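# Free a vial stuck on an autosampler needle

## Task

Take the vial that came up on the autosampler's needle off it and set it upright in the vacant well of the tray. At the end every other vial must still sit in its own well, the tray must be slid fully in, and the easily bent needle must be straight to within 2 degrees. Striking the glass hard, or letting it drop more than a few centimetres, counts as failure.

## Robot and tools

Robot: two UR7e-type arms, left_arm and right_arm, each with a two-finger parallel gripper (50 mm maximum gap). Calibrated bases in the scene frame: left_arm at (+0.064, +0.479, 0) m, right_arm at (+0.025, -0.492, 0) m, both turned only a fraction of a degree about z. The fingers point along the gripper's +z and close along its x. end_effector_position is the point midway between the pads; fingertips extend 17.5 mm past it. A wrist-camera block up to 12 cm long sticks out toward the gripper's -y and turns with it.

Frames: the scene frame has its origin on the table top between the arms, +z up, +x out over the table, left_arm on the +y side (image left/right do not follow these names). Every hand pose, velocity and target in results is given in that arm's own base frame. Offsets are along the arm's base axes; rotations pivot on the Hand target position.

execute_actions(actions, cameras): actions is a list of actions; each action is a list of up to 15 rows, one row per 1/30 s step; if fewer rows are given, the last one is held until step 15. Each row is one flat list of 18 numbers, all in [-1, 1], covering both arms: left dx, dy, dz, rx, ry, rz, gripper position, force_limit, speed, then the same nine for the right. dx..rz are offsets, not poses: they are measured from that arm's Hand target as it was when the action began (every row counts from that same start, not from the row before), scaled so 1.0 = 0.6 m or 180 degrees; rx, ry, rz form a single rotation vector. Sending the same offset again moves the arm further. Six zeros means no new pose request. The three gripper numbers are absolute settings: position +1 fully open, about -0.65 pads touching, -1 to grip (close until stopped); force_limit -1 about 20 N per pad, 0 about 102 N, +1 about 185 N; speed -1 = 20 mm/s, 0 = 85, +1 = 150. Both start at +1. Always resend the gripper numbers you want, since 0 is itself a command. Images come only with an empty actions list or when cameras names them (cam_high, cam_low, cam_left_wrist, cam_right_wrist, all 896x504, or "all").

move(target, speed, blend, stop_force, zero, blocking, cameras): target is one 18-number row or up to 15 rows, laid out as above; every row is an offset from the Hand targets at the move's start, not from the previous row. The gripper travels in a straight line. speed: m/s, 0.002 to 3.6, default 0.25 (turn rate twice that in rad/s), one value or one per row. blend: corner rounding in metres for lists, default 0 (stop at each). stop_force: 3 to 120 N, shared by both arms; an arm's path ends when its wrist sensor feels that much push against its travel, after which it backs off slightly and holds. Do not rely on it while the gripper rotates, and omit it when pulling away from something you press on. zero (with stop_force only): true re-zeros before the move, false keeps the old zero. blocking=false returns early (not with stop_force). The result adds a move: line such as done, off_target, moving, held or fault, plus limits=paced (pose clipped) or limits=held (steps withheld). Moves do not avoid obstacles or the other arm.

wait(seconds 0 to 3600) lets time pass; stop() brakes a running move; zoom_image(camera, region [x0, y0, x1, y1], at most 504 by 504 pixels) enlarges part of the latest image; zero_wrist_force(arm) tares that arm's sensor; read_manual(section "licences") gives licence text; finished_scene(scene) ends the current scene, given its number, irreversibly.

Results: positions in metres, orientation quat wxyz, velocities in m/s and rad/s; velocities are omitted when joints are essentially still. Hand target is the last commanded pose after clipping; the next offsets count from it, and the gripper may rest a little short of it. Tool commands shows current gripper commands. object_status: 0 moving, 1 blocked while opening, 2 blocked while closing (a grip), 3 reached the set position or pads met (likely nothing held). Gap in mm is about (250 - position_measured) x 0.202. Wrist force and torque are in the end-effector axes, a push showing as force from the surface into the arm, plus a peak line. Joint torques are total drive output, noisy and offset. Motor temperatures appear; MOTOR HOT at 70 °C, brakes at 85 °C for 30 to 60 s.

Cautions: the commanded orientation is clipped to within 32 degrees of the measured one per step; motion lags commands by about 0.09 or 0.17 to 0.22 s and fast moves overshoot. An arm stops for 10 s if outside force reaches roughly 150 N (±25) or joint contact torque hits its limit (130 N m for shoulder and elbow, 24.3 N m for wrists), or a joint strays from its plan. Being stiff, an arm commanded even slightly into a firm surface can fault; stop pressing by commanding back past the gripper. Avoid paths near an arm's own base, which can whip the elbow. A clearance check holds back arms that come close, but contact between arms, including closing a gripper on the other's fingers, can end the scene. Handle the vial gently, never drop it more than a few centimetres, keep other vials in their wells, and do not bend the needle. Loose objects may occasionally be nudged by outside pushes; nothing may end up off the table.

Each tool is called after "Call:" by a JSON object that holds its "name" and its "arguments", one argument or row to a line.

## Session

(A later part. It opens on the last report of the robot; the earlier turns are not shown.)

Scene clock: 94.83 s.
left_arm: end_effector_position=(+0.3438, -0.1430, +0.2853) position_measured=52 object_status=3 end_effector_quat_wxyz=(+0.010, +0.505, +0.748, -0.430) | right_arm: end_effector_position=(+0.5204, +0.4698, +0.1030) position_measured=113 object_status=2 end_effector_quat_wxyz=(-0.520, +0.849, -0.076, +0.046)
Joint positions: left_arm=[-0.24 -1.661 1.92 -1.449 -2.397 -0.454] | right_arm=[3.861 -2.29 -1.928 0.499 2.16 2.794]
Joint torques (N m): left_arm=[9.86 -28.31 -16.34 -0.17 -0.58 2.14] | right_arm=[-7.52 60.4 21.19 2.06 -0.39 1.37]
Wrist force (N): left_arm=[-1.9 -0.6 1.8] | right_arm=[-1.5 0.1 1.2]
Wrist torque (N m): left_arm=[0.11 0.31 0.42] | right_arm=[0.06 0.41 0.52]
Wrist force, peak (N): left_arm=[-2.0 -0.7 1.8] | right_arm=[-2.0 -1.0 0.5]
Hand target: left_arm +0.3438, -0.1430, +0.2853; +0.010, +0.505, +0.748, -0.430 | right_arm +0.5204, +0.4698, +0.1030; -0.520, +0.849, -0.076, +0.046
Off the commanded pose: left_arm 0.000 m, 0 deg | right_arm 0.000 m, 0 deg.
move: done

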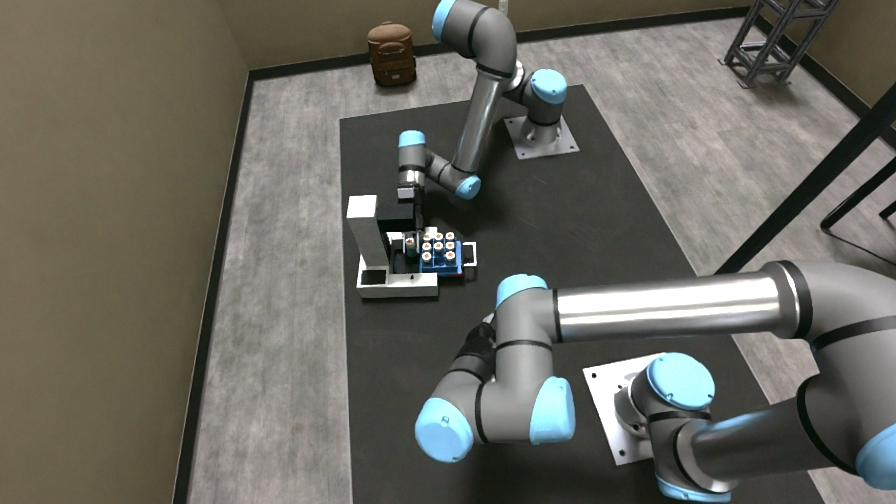

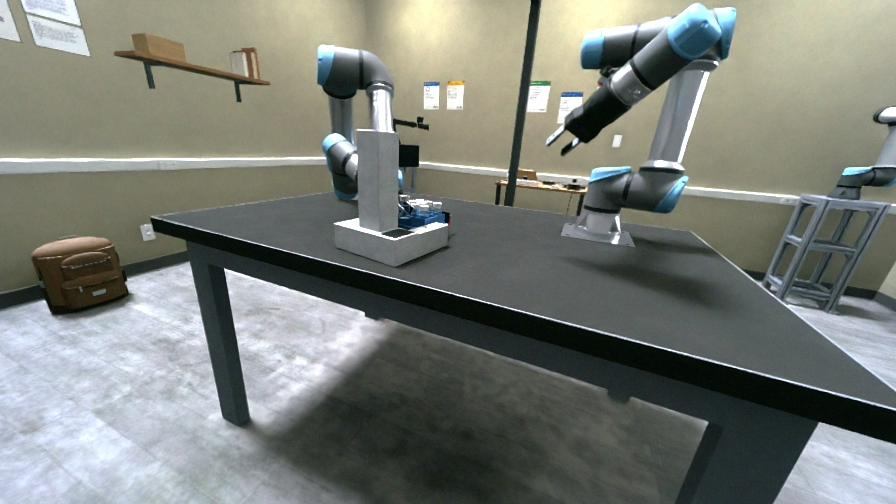

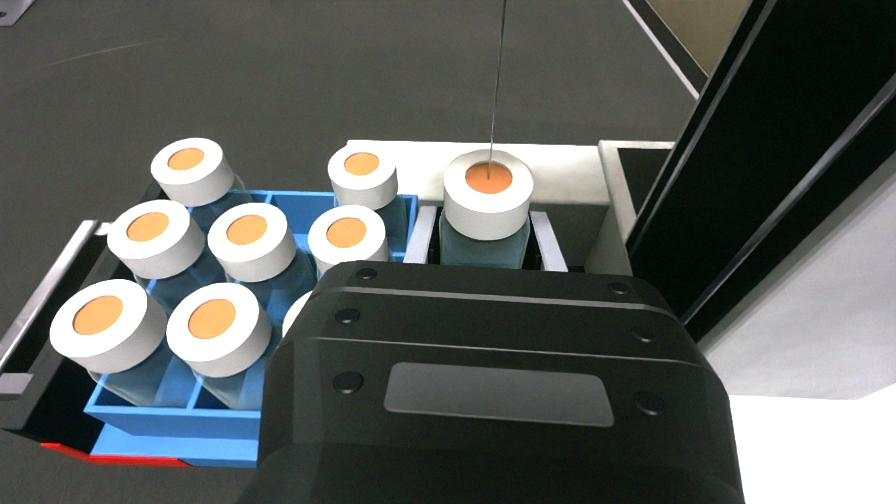

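Call:
{"name": "move", "arguments": {
  "target": [0,0,0,0,0,0,0.67,1,1,0,0,-0.0167,0,0,0,-1,-0.8,-1],
  "speed": 0.02,
  "stop_force": 7,
  "cameras": ["cam_high","cam_low","cam_right_wrist"]
}}

Call:
{"name": "zoom_image", "arguments": {
  "camera": "cam_right_wrist",
  "region": [400, 60, 600, 280]
}}

Call:
{"name": "zoom_image", "arguments": {
  "camera": "cam_high",
  "region": [370, 120, 530, 280]
}}

Scene clock: 96.83 s.
left_arm: end_effector_position=(+0.3438, -0.1430, +0.2853) position_measured=52 object_status=3 end_effector_quat_wxyz=(+0.010, +0.505, +0.748, -0.430) | right_arm: end_effector_position=(+0.5204, +0.4698, +0.0930) position_measured=113 object_status=2 end_effector_quat_wxyz=(-0.521, +0.849, -0.076, +0.046)
Joint positions: left_arm=[-0.24 -1.661 1.92 -1.449 -2.397 -0.454] | right_arm=[3.861 -2.312 -1.926 0.519 2.16 2.794]
Joint torques (N m): left_arm=[9.26 -29.03 -16.62 -0.27 -0.56 2.1] | right_arm=[-6.54 59.75 16.34 1.91 -1.98 0.78]
Wrist force (N): left_arm=[-1.9 -0.7 1.6] | right_arm=[-1.5 0.2 1.1]
Wrist torque (N m): left_arm=[0.10 0.32 0.42] | right_arm=[0.09 0.39 0.51]
Wrist force, peak (N): left_arm=[-2.0 -0.6 1.8] | right_arm=[-1.6 0.3 1.6]
Hand target: left_arm +0.3438, -0.1430, +0.2853; +0.010, +0.505, +0.748, -0.430 | right_arm +0.5204, +0.4698, +0.0929; -0.520, +0.849, -0.076, +0.046
Off the commanded pose: left_arm 0.000 m, 0 deg | right_arm 0.000 m, 0 deg.
move: done

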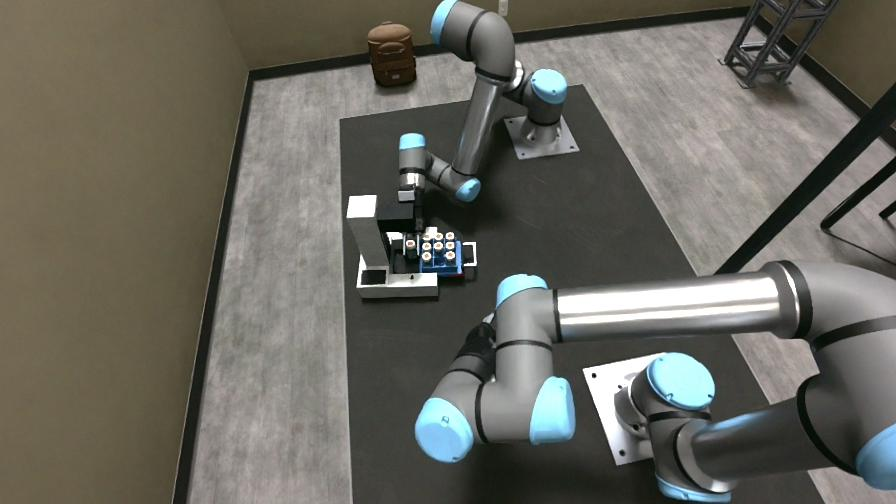

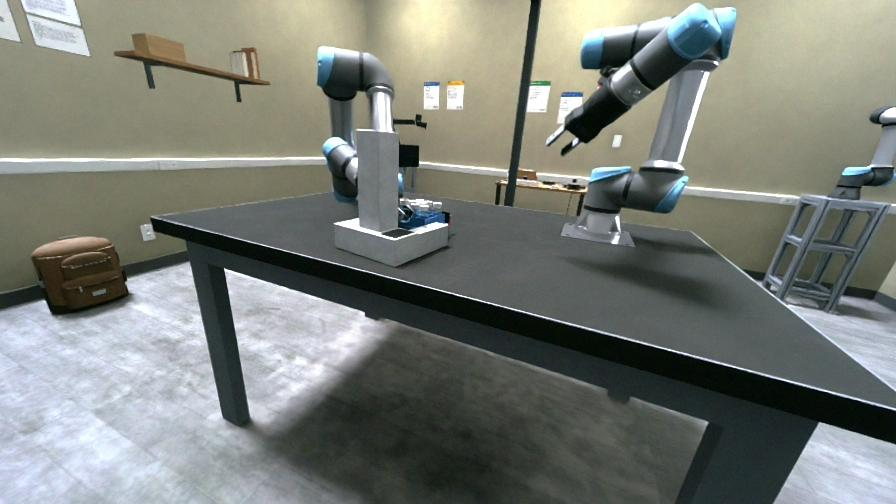

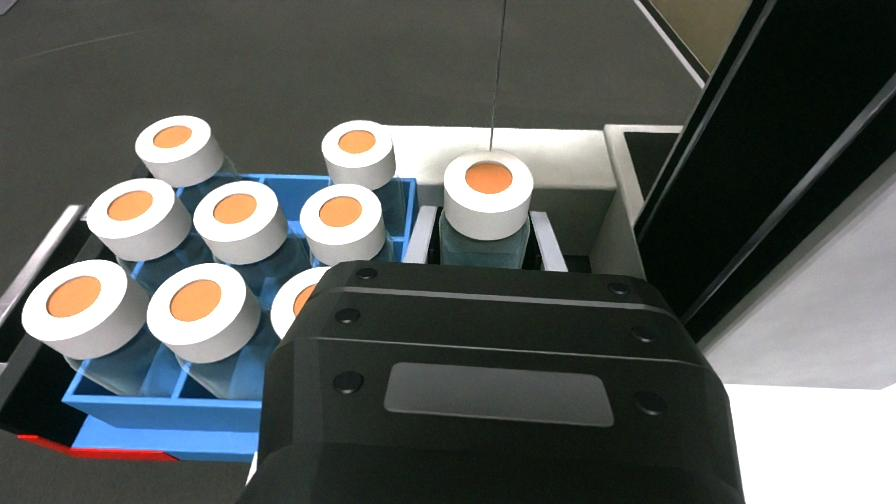

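Scaled by 2.291 from the camera's image (finer frame: 1280x720).

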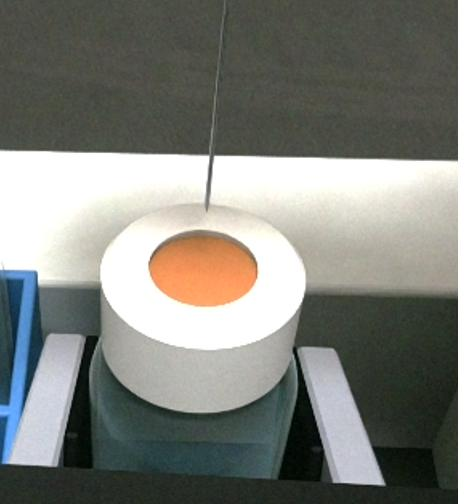

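Scaled by 3.150 from the camera's image (finer frame: 1280x720).

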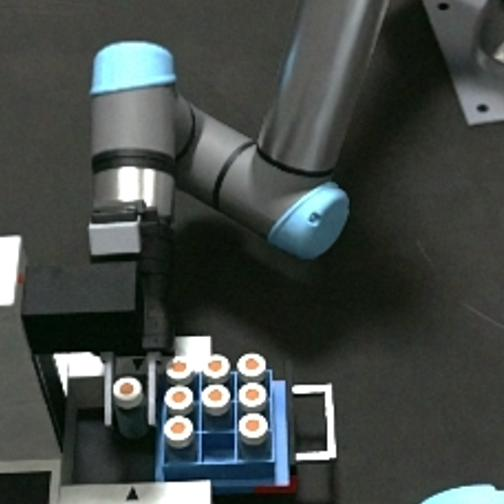

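Call:
{"name": "move", "arguments": {
  "target": [
    [0,0,0,0,0,0,0.67,1,1,-0.0103,-0.0574,0,0,0,0,-1,-0.8,-1],
    [0,0,0,0,0,0,0.67,1,1,-0.0103,-0.0574,0.0833,0,0,0,-1,-0.8,-1],
    [0,0,0,0,0,0,0.67,1,1,-0.0472,-0.2624,0.1667,0,0,0,-1,-0.8,-1],
    [0,0,0,0,0,0,0.67,1,1,-0.1455,-0.2447,0.1833,0,0,0,-1,-0.8,-1]
  ],
  "speed": 0.07,
  "cameras": ["cam_high","cam_low","cam_right_wrist"]
}}

Call:
{"name": "zoom_image", "arguments": {
  "camera": "cam_low",
  "region": [300, 110, 460, 250]
}}

Call:
{"name": "zoom_image", "arguments": {
  "camera": "cam_right_wrist",
  "region": [400, 100, 900, 280]
}}

Scene clock: 105.87 s.
left_arm: end_effector_position=(+0.3438, -0.1430, +0.2853) position_measured=52 object_status=3 end_effector_quat_wxyz=(+0.010, +0.505, +0.748, -0.430) | right_arm: end_effector_position=(+0.4331, +0.3229, +0.2029) position_measured=113 object_status=2 end_effector_quat_wxyz=(-0.520, +0.849, -0.076, +0.047) end_effector_velocity=(+0.001, +0.000, +0.000) end_effector_angular_velocity=(+0.001, -0.001, +0.004)
Joint positions: left_arm=[-0.24 -1.661 1.92 -1.449 -2.397 -0.454] | right_arm=[3.718 -1.838 -2.312 0.369 2.277 2.692]
Joint velocities: left_arm=[within noise] | right_arm=[-0.002 -0.003 0.005 -0.003 0.006 -0.005]
Joint torques (N m): left_arm=[9.26 -28.72 -16.77 -0.3 -0.62 1.86] | right_arm=[-7.66 15.31 27.15 2.07 3.7 -1.7]
Wrist force (N): left_arm=[-1.7 -0.3 1.7] | right_arm=[-1.2 0.2 0.7]
Wrist torque (N m): left_arm=[0.17 0.28 0.42] | right_arm=[0.11 0.36 0.56]
Wrist force, peak (N): left_arm=[-2.0 -0.6 1.8] | right_arm=[-1.1 1.1 2.6]
Hand target: left_arm +0.3438, -0.1430, +0.2853; +0.010, +0.505, +0.748, -0.430 | right_arm +0.4331, +0.3229, +0.2029; -0.520, +0.849, -0.076, +0.046
Off the commanded pose: left_arm 0.000 m, 0 deg | right_arm 0.000 m, 0 deg.
move: done

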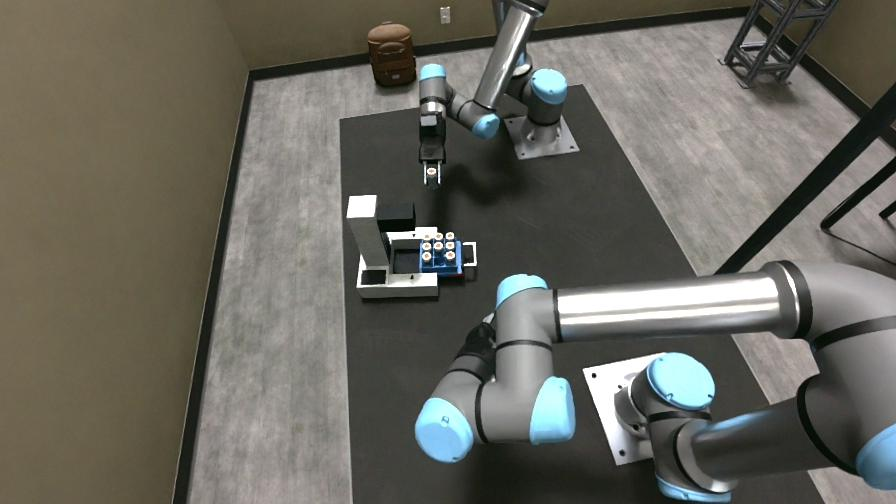

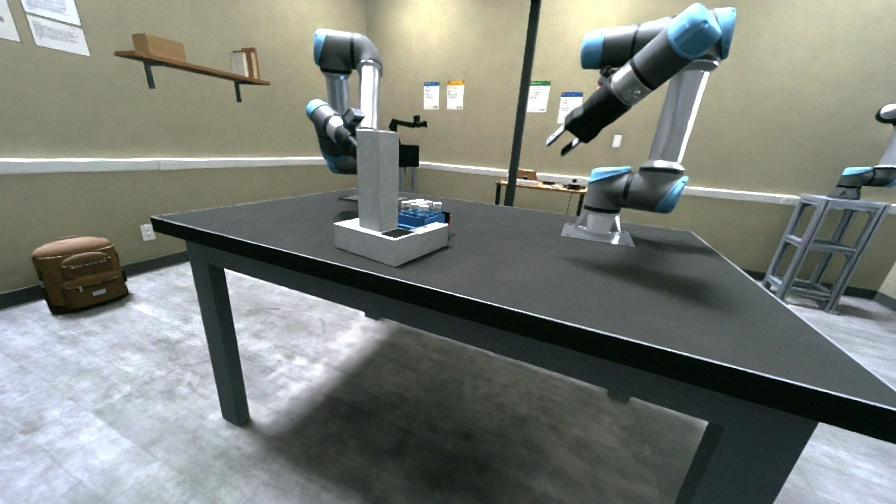

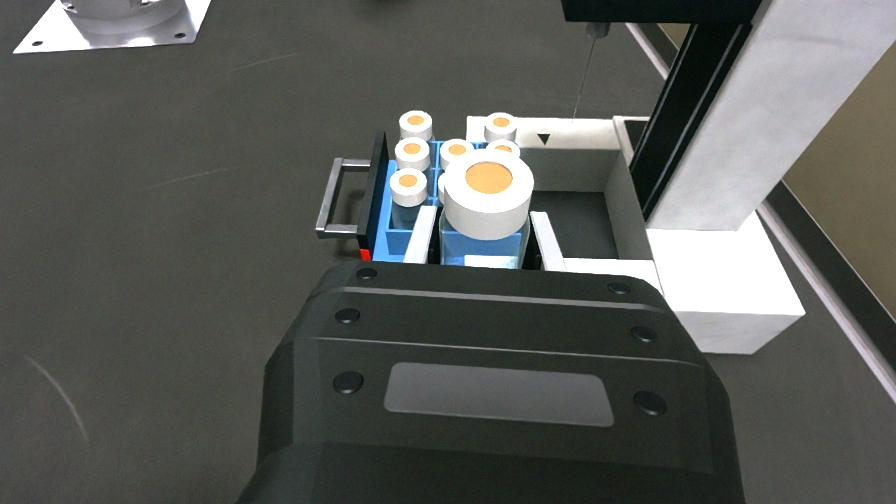

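Scaled by 3.150 from the camera's image (finer frame: 1280x720).

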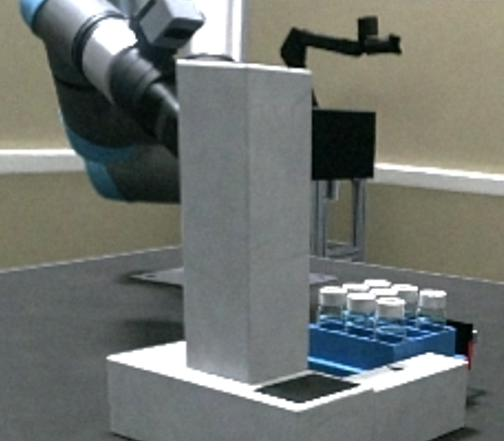

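Invalid region (400, 100, 900, 280): it reaches outside that camera's 896x504 image.

Call:
{"name": "move", "arguments": {
  "target": [
    [0,-0.05,0.16,0,0,0,0.67,1,1,-0.155,0.178,0,0,0,0,-1,-0.8,-1],
    [-0.05,-0.2,0.16,-0.084,-0.4094,-0.5792,0.67,1,1,-0.155,0.178,0,0,0,0,-1,-0.8,-1]
  ],
  "speed": 0.2,
  "cameras": ["cam_high","cam_low","cam_left_wrist","cam_right_wrist"]
}}

Scene clock: 114.53 s.
left_arm: end_effector_position=(+0.3138, -0.2630, +0.3813) position_measured=52 object_status=3 end_effector_quat_wxyz=(+0.130, +0.987, -0.096, -0.013) | right_arm: end_effector_position=(+0.3401, +0.4297, +0.2029) position_measured=113 object_status=2 end_effector_quat_wxyz=(-0.520, +0.849, -0.076, +0.046)
Joint positions: left_arm=[-0.9 -1.882 1.761 -1.622 -1.769 0.847] | right_arm=[4.115 -1.801 -2.405 0.555 1.942 2.942]
Joint torques (N m): left_arm=[8.57 -2.76 -31.86 -2 -1.14 -0.8] | right_arm=[6.86 12.15 27.93 4.8 -2.37 1.79]
Wrist force (N): left_arm=[0.0 0.4 -0.1] | right_arm=[-1.2 0.2 1.0]
Wrist torque (N m): left_arm=[0.04 0.05 0.12] | right_arm=[0.09 0.34 0.59]
Wrist force, peak (N): left_arm=[-3.0 -2.1 0.7] | right_arm=[-2.9 -0.6 2.6]
Hand target: left_arm +0.3138, -0.2630, +0.3813; +0.130, +0.987, -0.096, -0.012 | right_arm +0.3401, +0.4297, +0.2029; -0.520, +0.849, -0.076, +0.046
Off the commanded pose: left_arm 0.000 m, 0 deg | right_arm 0.000 m, 0 deg.
move: done

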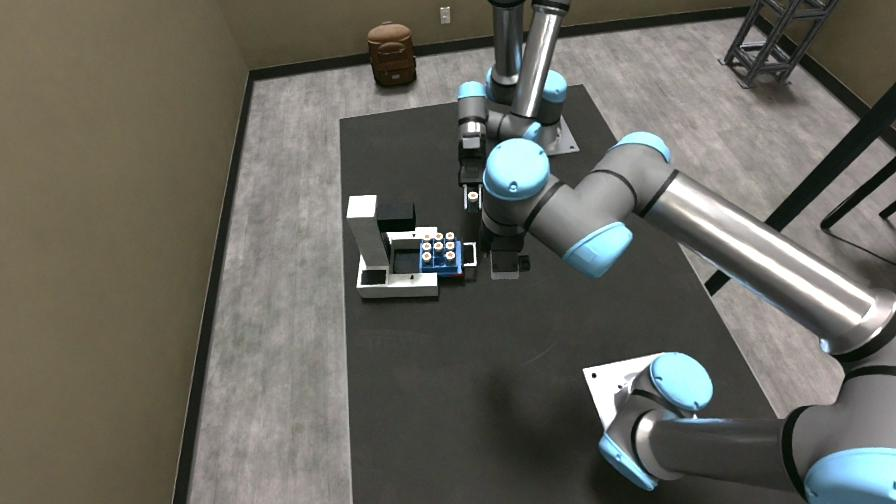

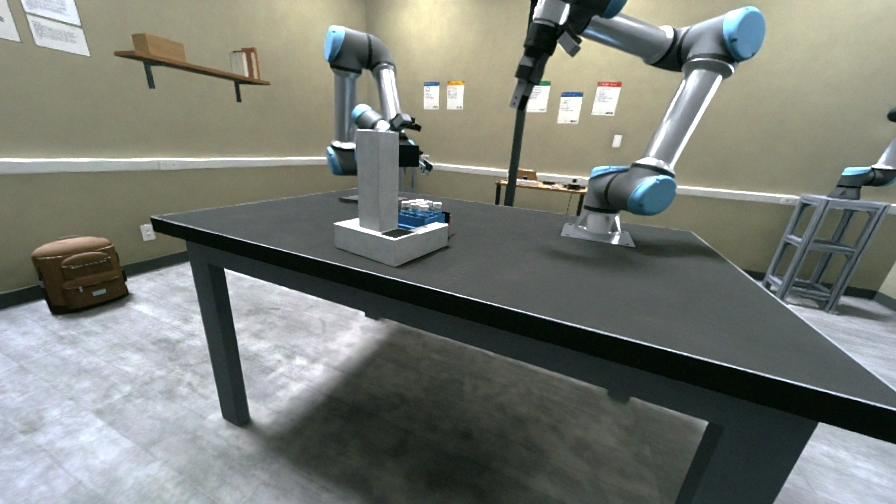

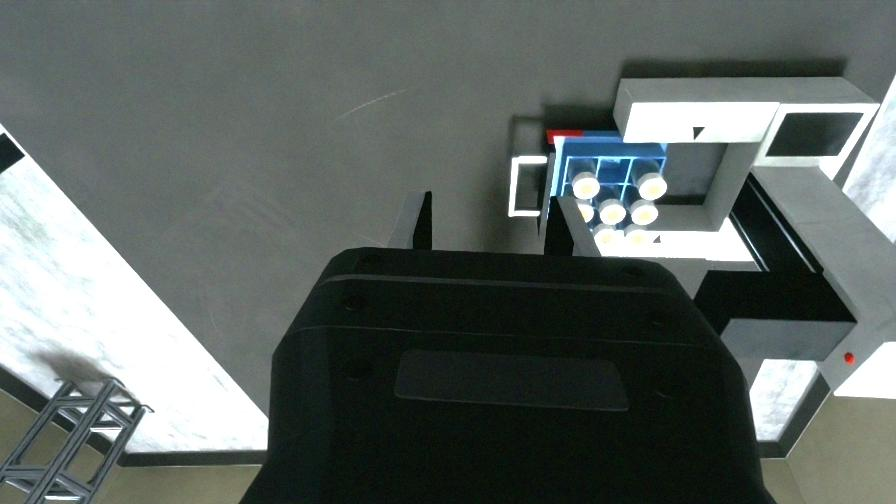

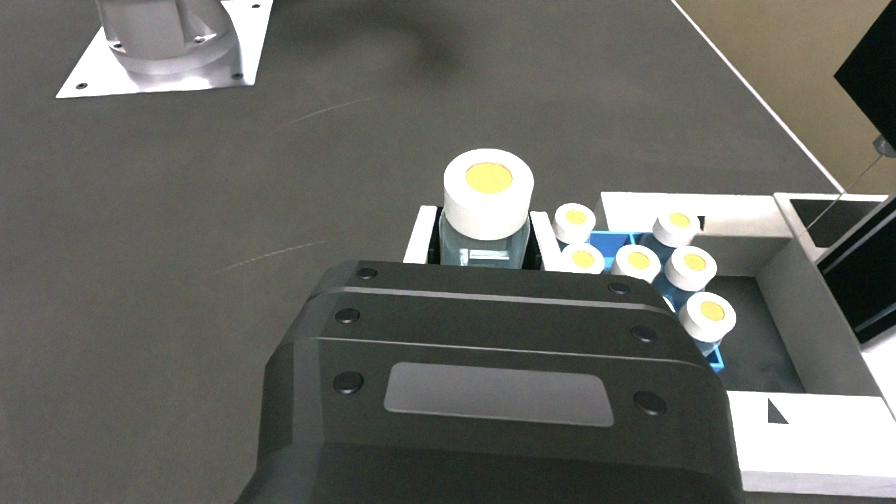

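Call:
{"name": "move", "arguments": {
  "target": [-0.0063,-0.4117,-0.06,0,0,0,0.67,1,1,0,0,0,0,0,0,-1,-0.8,-1],
  "speed": 0.2,
  "cameras": ["cam_high","cam_low","cam_left_wrist","cam_right_wrist"]
}}

Scene clock: 116.50 s.
left_arm: end_effector_position=(+0.3100, -0.5099, +0.3453) position_measured=52 object_status=3 end_effector_quat_wxyz=(+0.130, +0.987, -0.096, -0.012) | right_arm: end_effector_position=(+0.3401, +0.4297, +0.2029) position_measured=113 object_status=2 end_effector_quat_wxyz=(-0.520, +0.849, -0.076, +0.046)
Joint positions: left_arm=[-1.188 -1.469 1.498 -1.821 -1.712 0.561] | right_arm=[4.115 -1.801 -2.405 0.555 1.942 2.942]
Joint torques (N m): left_arm=[3.86 -22.75 -30.04 -2.27 -1.83 1.81] | right_arm=[6.92 12.15 27.57 5.12 -2.55 1.7]
Wrist force (N): left_arm=[0.2 0.3 -0.2] | right_arm=[-1.1 0.3 1.0]
Wrist torque (N m): left_arm=[0.03 0.03 -0.12] | right_arm=[0.09 0.32 0.60]
Wrist force, peak (N): left_arm=[0.8 3.2 1.1] | right_arm=[-1.3 0.5 1.1]
Hand target: left_arm +0.3100, -0.5100, +0.3453; +0.130, +0.987, -0.096, -0.012 | right_arm +0.3401, +0.4297, +0.2029; -0.520, +0.849, -0.076, +0.046
Off the commanded pose: left_arm 0.000 m, 0 deg | right_arm 0.000 m, 0 deg.
move: done

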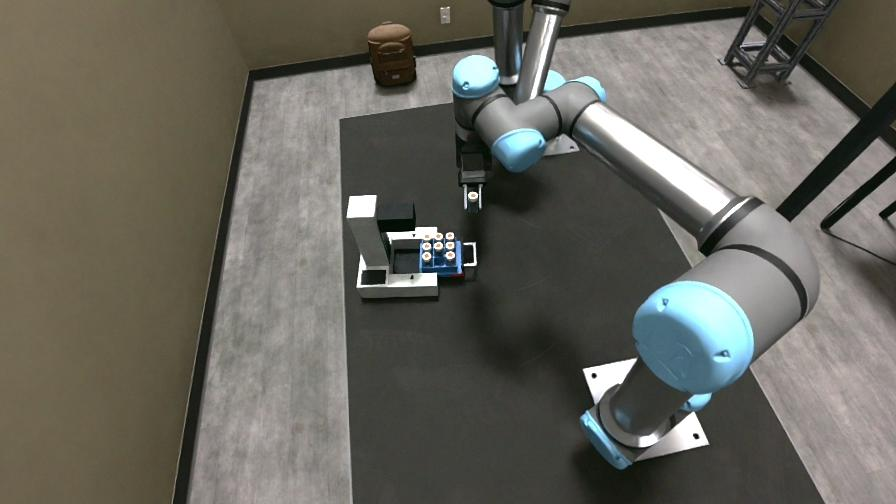

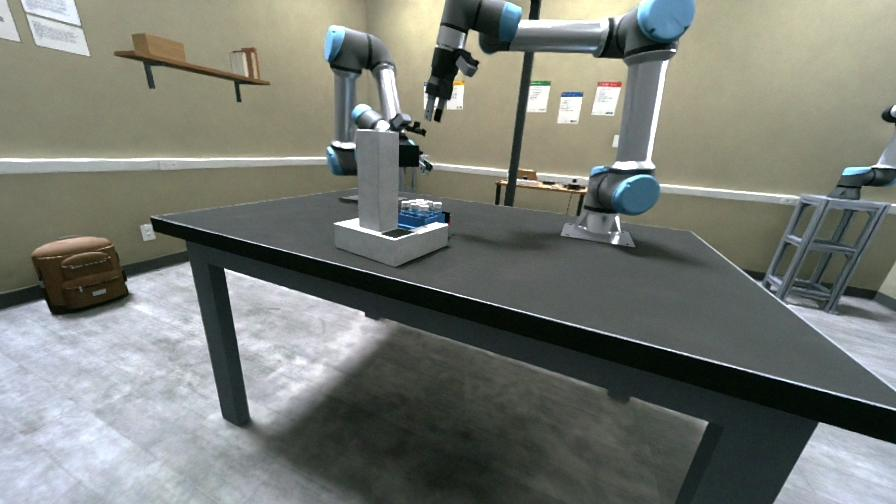

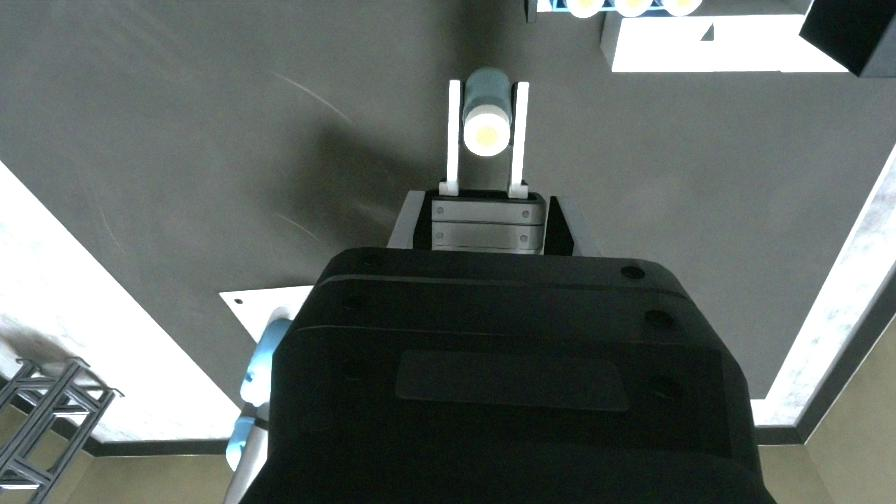

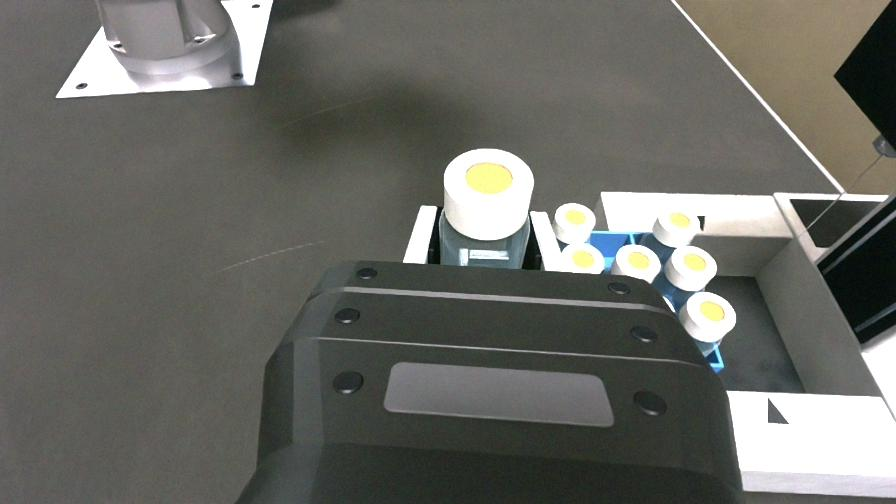

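Call:
{"name": "move", "arguments": {
  "target": [0.0013,-0.0325,-0.1167,0,0,0,0.67,1,1,0,0,0,0,0,0,-1,-0.8,-1],
  "speed": 0.08,
  "cameras": ["cam_low","cam_left_wrist","cam_right_wrist"]
}}

Call:
{"name": "zoom_image", "arguments": {
  "camera": "cam_left_wrist",
  "region": [380, 100, 600, 280]
}}

Call:
{"name": "zoom_image", "arguments": {
  "camera": "cam_low",
  "region": [390, 80, 490, 190]
}}

Scene clock: 118.73 s.
left_arm: end_effector_position=(+0.3108, -0.5295, +0.2752) position_measured=52 object_status=3 end_effector_quat_wxyz=(+0.130, +0.987, -0.096, -0.013) | right_arm: end_effector_position=(+0.3401, +0.4297, +0.2029) position_measured=113 object_status=2 end_effector_quat_wxyz=(-0.520, +0.849, -0.076, +0.046)
Joint positions: left_arm=[-1.2 -1.41 1.611 -1.995 -1.709 0.549] | right_arm=[4.115 -1.801 -2.405 0.555 1.942 2.942]
Joint torques (N m): left_arm=[5.08 -40.62 -27.92 -2.64 0.52 0.12] | right_arm=[7.8 11.88 28.09 4.91 -2.45 1.7]
Wrist force (N): left_arm=[0.2 0.4 -0.1] | right_arm=[-0.9 0.2 0.9]
Wrist torque (N m): left_arm=[0.06 0.00 0.09] | right_arm=[0.08 0.31 0.59]
Wrist force, peak (N): left_arm=[0.0 0.4 -1.8] | right_arm=[-1.1 0.2 1.5]
Hand target: left_arm +0.3108, -0.5295, +0.2753; +0.130, +0.987, -0.096, -0.012 | right_arm +0.3401, +0.4297, +0.2029; -0.520, +0.849, -0.076, +0.046
Off the commanded pose: left_arm 0.000 m, 0 deg | right_arm 0.000 m, 0 deg.
move: done

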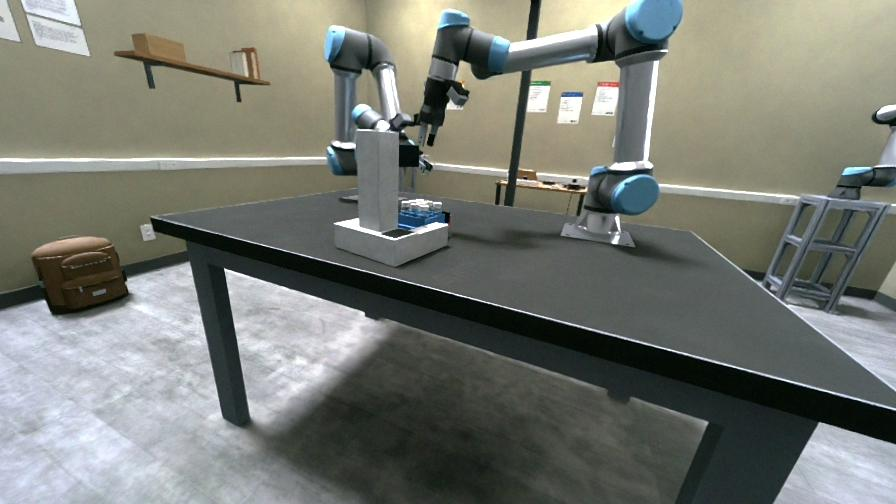

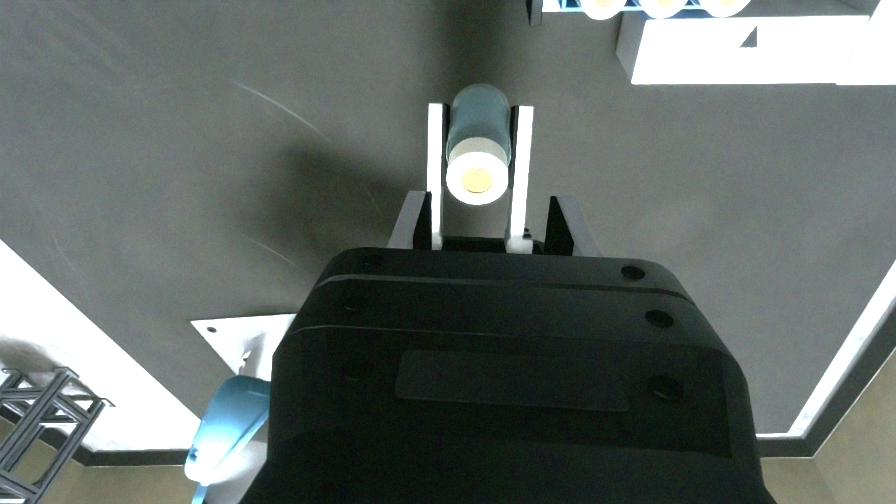

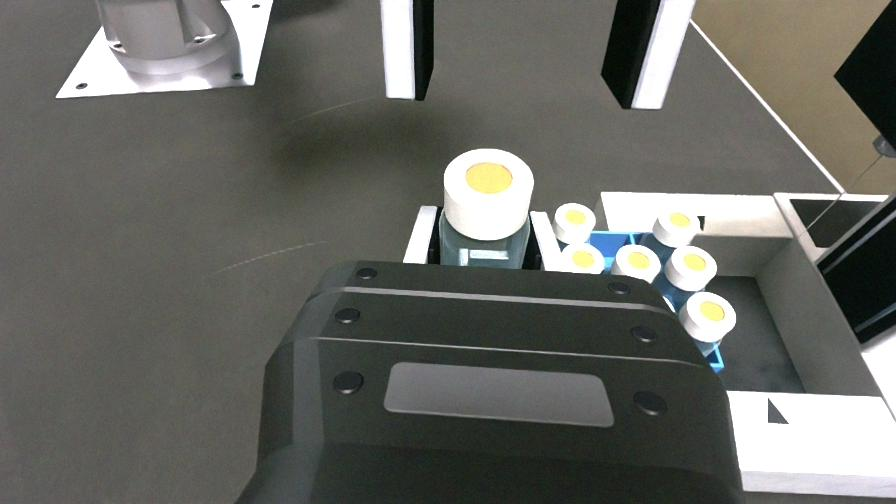

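Scaled by 2.291 from the camera's image (finer frame: 1280x720).

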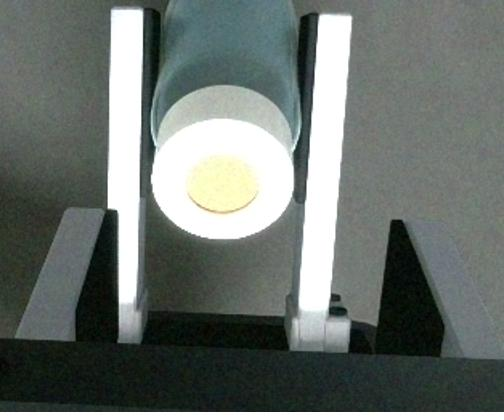

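Scaled by 4.582 from the camera's image (finer frame: 1280x720).

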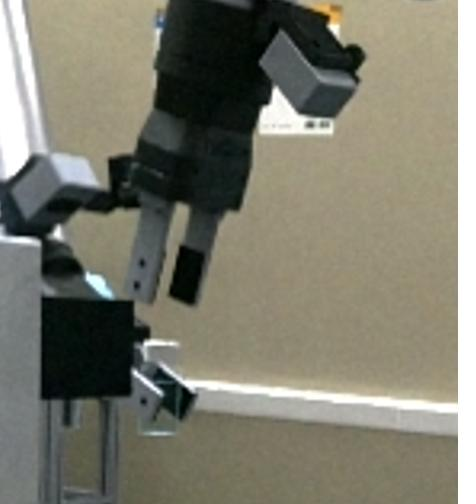

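Call:
{"name": "move", "arguments": {
  "target": [-0.0019,-0.0098,-0.0583,0,0,0,0.67,1,1,0,0,0,0,0,0,-1,-0.8,-1],
  "speed": 0.05,
  "stop_force": 4,
  "cameras": ["cam_left_wrist","cam_right_wrist","cam_low"]
}}

Call:
{"name": "zoom_image", "arguments": {
  "camera": "cam_left_wrist",
  "region": [380, 100, 600, 280]
}}

Call:
{"name": "zoom_image", "arguments": {
  "camera": "cam_low",
  "region": [390, 100, 470, 190]
}}

Call:
{"name": "zoom_image", "arguments": {
  "camera": "cam_right_wrist",
  "region": [350, 50, 650, 280]
}}

Scene clock: 122.07 s.
left_arm: end_effector_position=(+0.3097, -0.5354, +0.2403) position_measured=52 object_status=3 end_effector_quat_wxyz=(+0.130, +0.987, -0.096, -0.012) | right_arm: end_effector_position=(+0.3401, +0.4297, +0.2029) position_measured=113 object_status=2 end_effector_quat_wxyz=(-0.520, +0.849, -0.076, +0.046)
Joint positions: left_arm=[-1.205 -1.38 1.668 -2.082 -1.708 0.543] | right_arm=[4.115 -1.801 -2.405 0.555 1.942 2.942]
Joint torques (N m): left_arm=[8.99 -41.81 -31.11 -3.8 0.01 2.28] | right_arm=[6.87 12.87 28.48 4.94 -2.17 1.76]
Wrist force (N): left_arm=[0.1 0.3 -0.5] | right_arm=[-1.0 0.2 1.0]
Wrist torque (N m): left_arm=[0.02 0.03 0.10] | right_arm=[0.07 0.32 0.60]
Wrist force, peak (N): left_arm=[0.1 0.5 -1.6] | right_arm=[-1.1 0.7 1.2]
Hand target: left_arm +0.3097, -0.5354, +0.2403; +0.130, +0.987, -0.096, -0.012 | right_arm +0.3401, +0.4297, +0.2029; -0.520, +0.849, -0.076, +0.046
Off the commanded pose: left_arm 0.000 m, 0 deg | right_arm 0.000 m, 0 deg.
move: done
Images, in order (width x height): cam_low 896x504, cam_left_wrist 896x504, cam_right_wrist 896x504.

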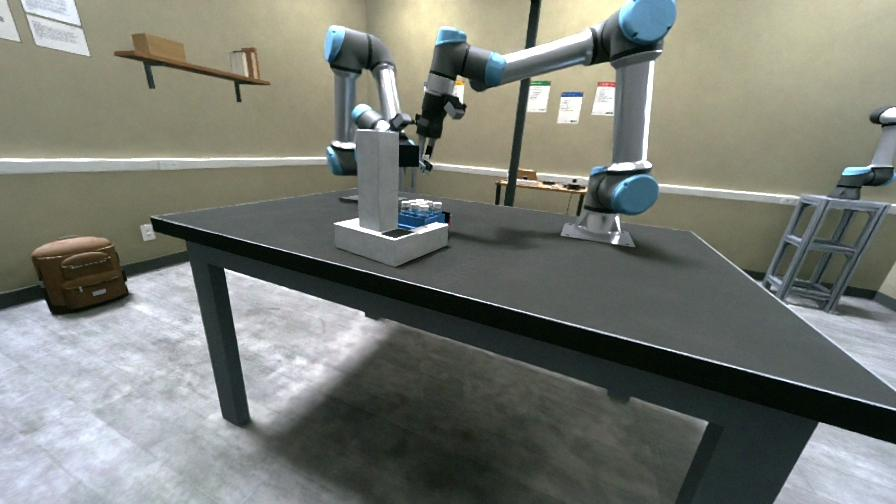

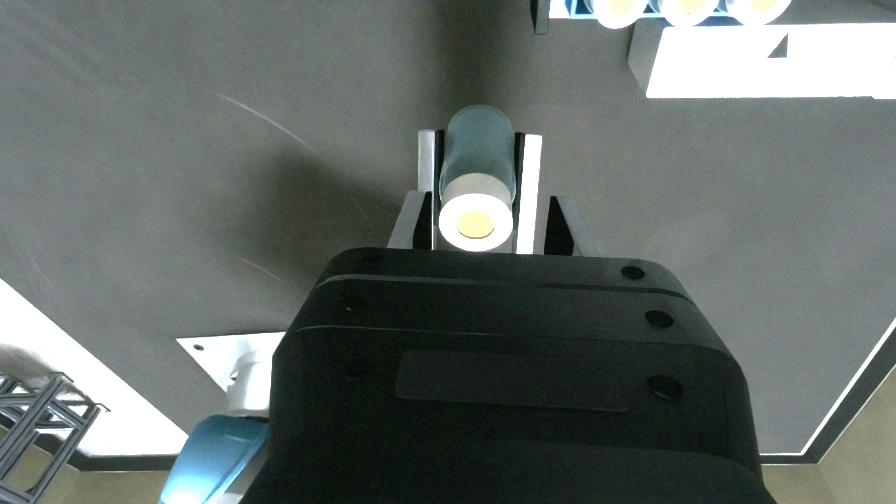

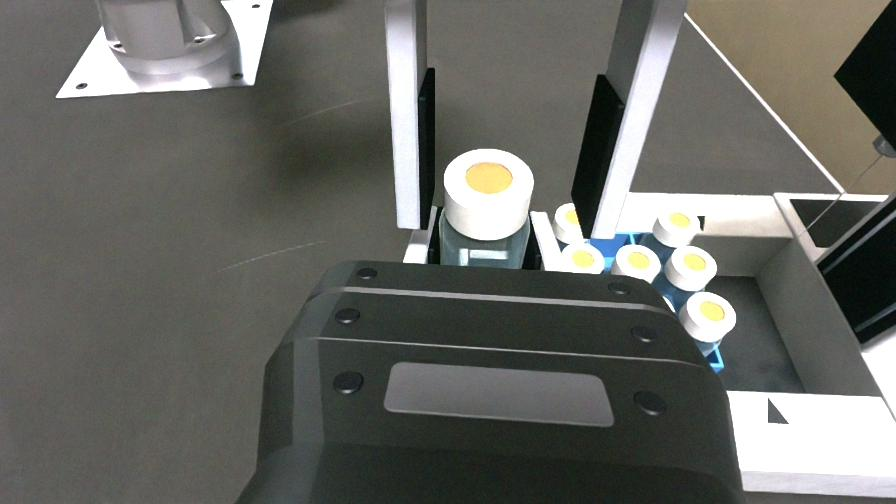

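Scaled by 2.291 from the camera's image (finer frame: 1280x720).

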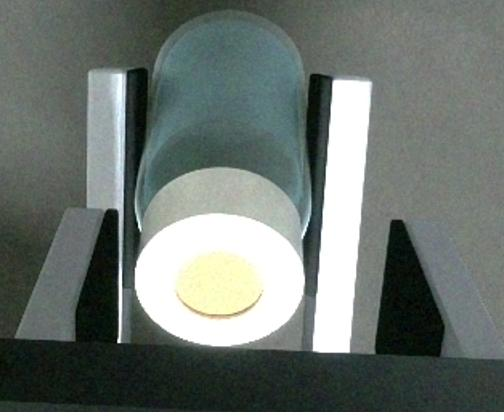

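Scaled by 5.600 from the camera's image (finer frame: 1280x720).

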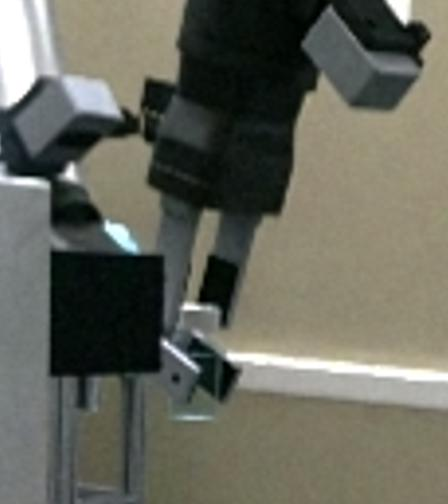

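Scaled by 1.680 from the camera's image (finer frame: 1280x720).

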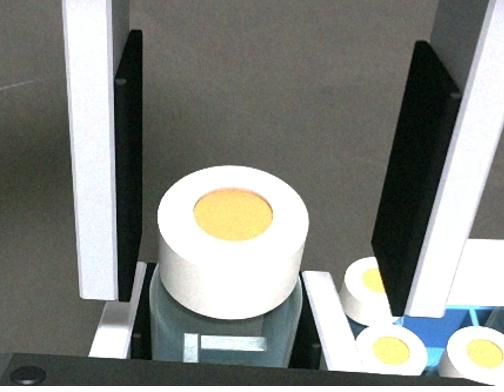

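Call:
{"name": "zoom_image", "arguments": {
  "camera": "cam_right_wrist",
  "region": [370, 60, 630, 270]
}}

Call:
{"name": "zoom_image", "arguments": {
  "camera": "cam_low",
  "region": [410, 130, 440, 180]
}}

Call:
{"name": "zoom_image", "arguments": {
  "camera": "cam_left_wrist",
  "region": [400, 160, 580, 260]
}}

Scaled by 1.938 from the camera's image (finer frame: 1280x720).

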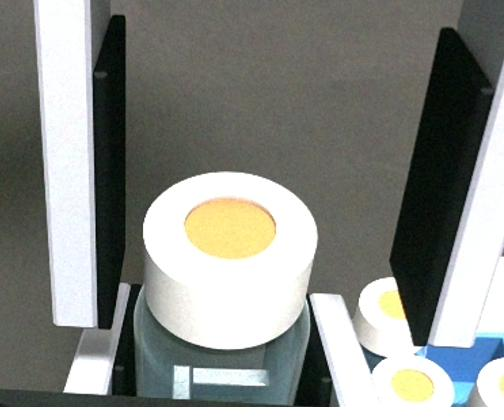

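Scaled by 10.080 from the camera's image (finer frame: 1280x720).

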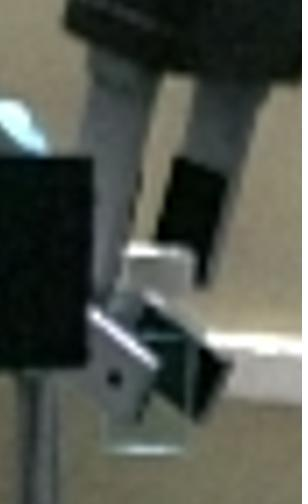

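Scaled by 2.800 from the camera's image (finer frame: 1280x720).

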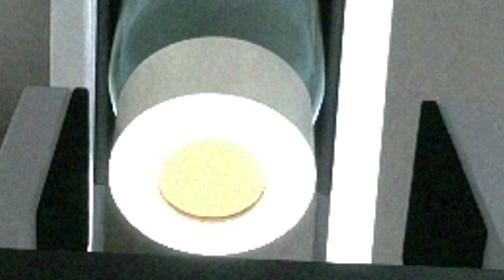

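Call:
{"name": "move", "arguments": {
  "target": [-0.0077,0.0015,0,0,0,0,0.67,1,1,0,0,0,0,0,0,-1,-0.8,-1],
  "speed": 0.03,
  "cameras": ["all"]
}}

Scene clock: 126.67 s.
left_arm: end_effector_position=(+0.3050, -0.5345, +0.2403) position_measured=52 object_status=3 end_effector_quat_wxyz=(+0.130, +0.987, -0.096, -0.012) | right_arm: end_effector_position=(+0.3401, +0.4297, +0.2029) position_measured=113 object_status=2 end_effector_quat_wxyz=(-0.520, +0.849, -0.076, +0.046)
Joint positions: left_arm=[-1.213 -1.388 1.677 -2.085 -1.707 0.536] | right_arm=[4.115 -1.801 -2.405 0.555 1.942 2.942]
Joint torques (N m): left_arm=[9.71 -23.5 -31.82 -1.9 -0.16 2.22] | right_arm=[6.91 12.13 28.56 4.9 -2.41 1.72]
Wrist force (N): left_arm=[0.3 0.1 -0.3] | right_arm=[-0.8 0.3 1.0]
Wrist torque (N m): left_arm=[-0.01 -0.01 0.08] | right_arm=[0.09 0.28 0.60]
Wrist force, peak (N): left_arm=[0.2 0.5 -0.6] | right_arm=[-1.1 0.3 1.5]
Hand target: left_arm +0.3051, -0.5345, +0.2403; +0.130, +0.987, -0.096, -0.012 | right_arm +0.3401, +0.4297, +0.2029; -0.520, +0.849, -0.076, +0.046
Off the commanded pose: left_arm 0.000 m, 0 deg | right_arm 0.000 m, 0 deg.
move: done

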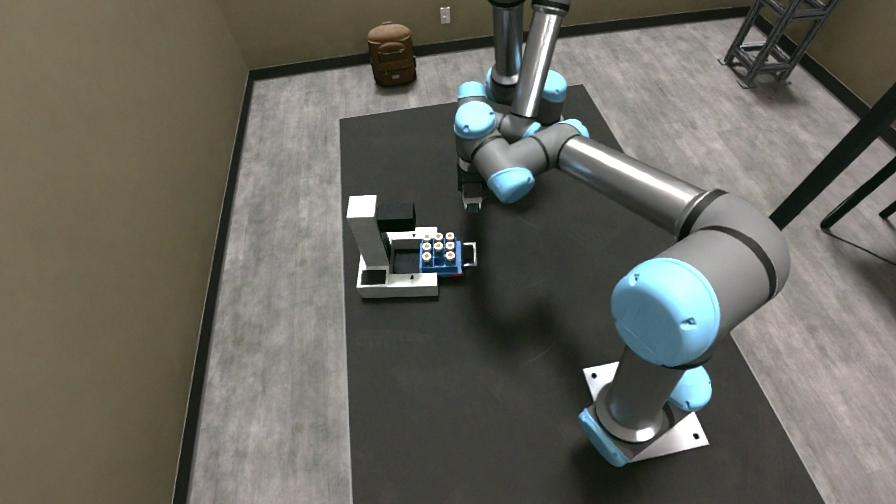

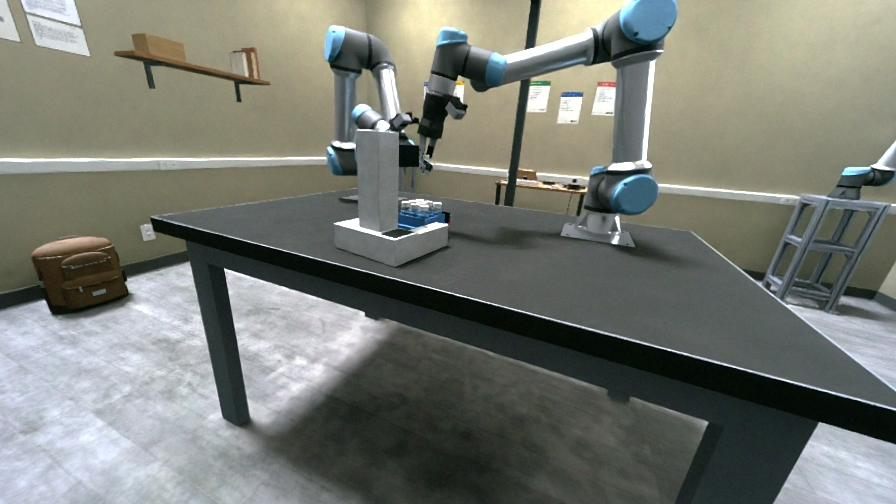

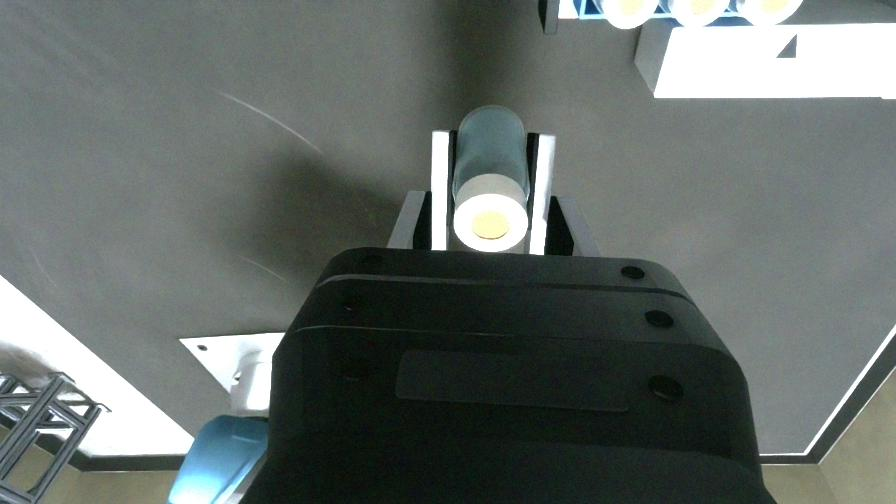

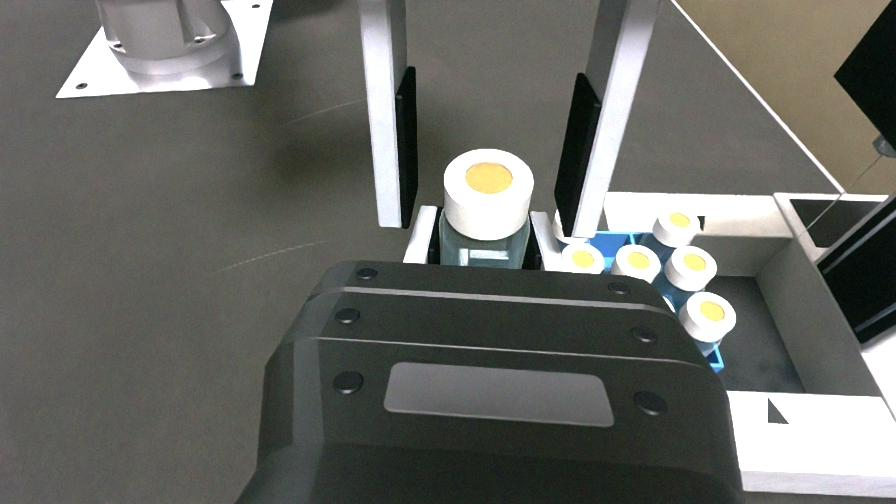

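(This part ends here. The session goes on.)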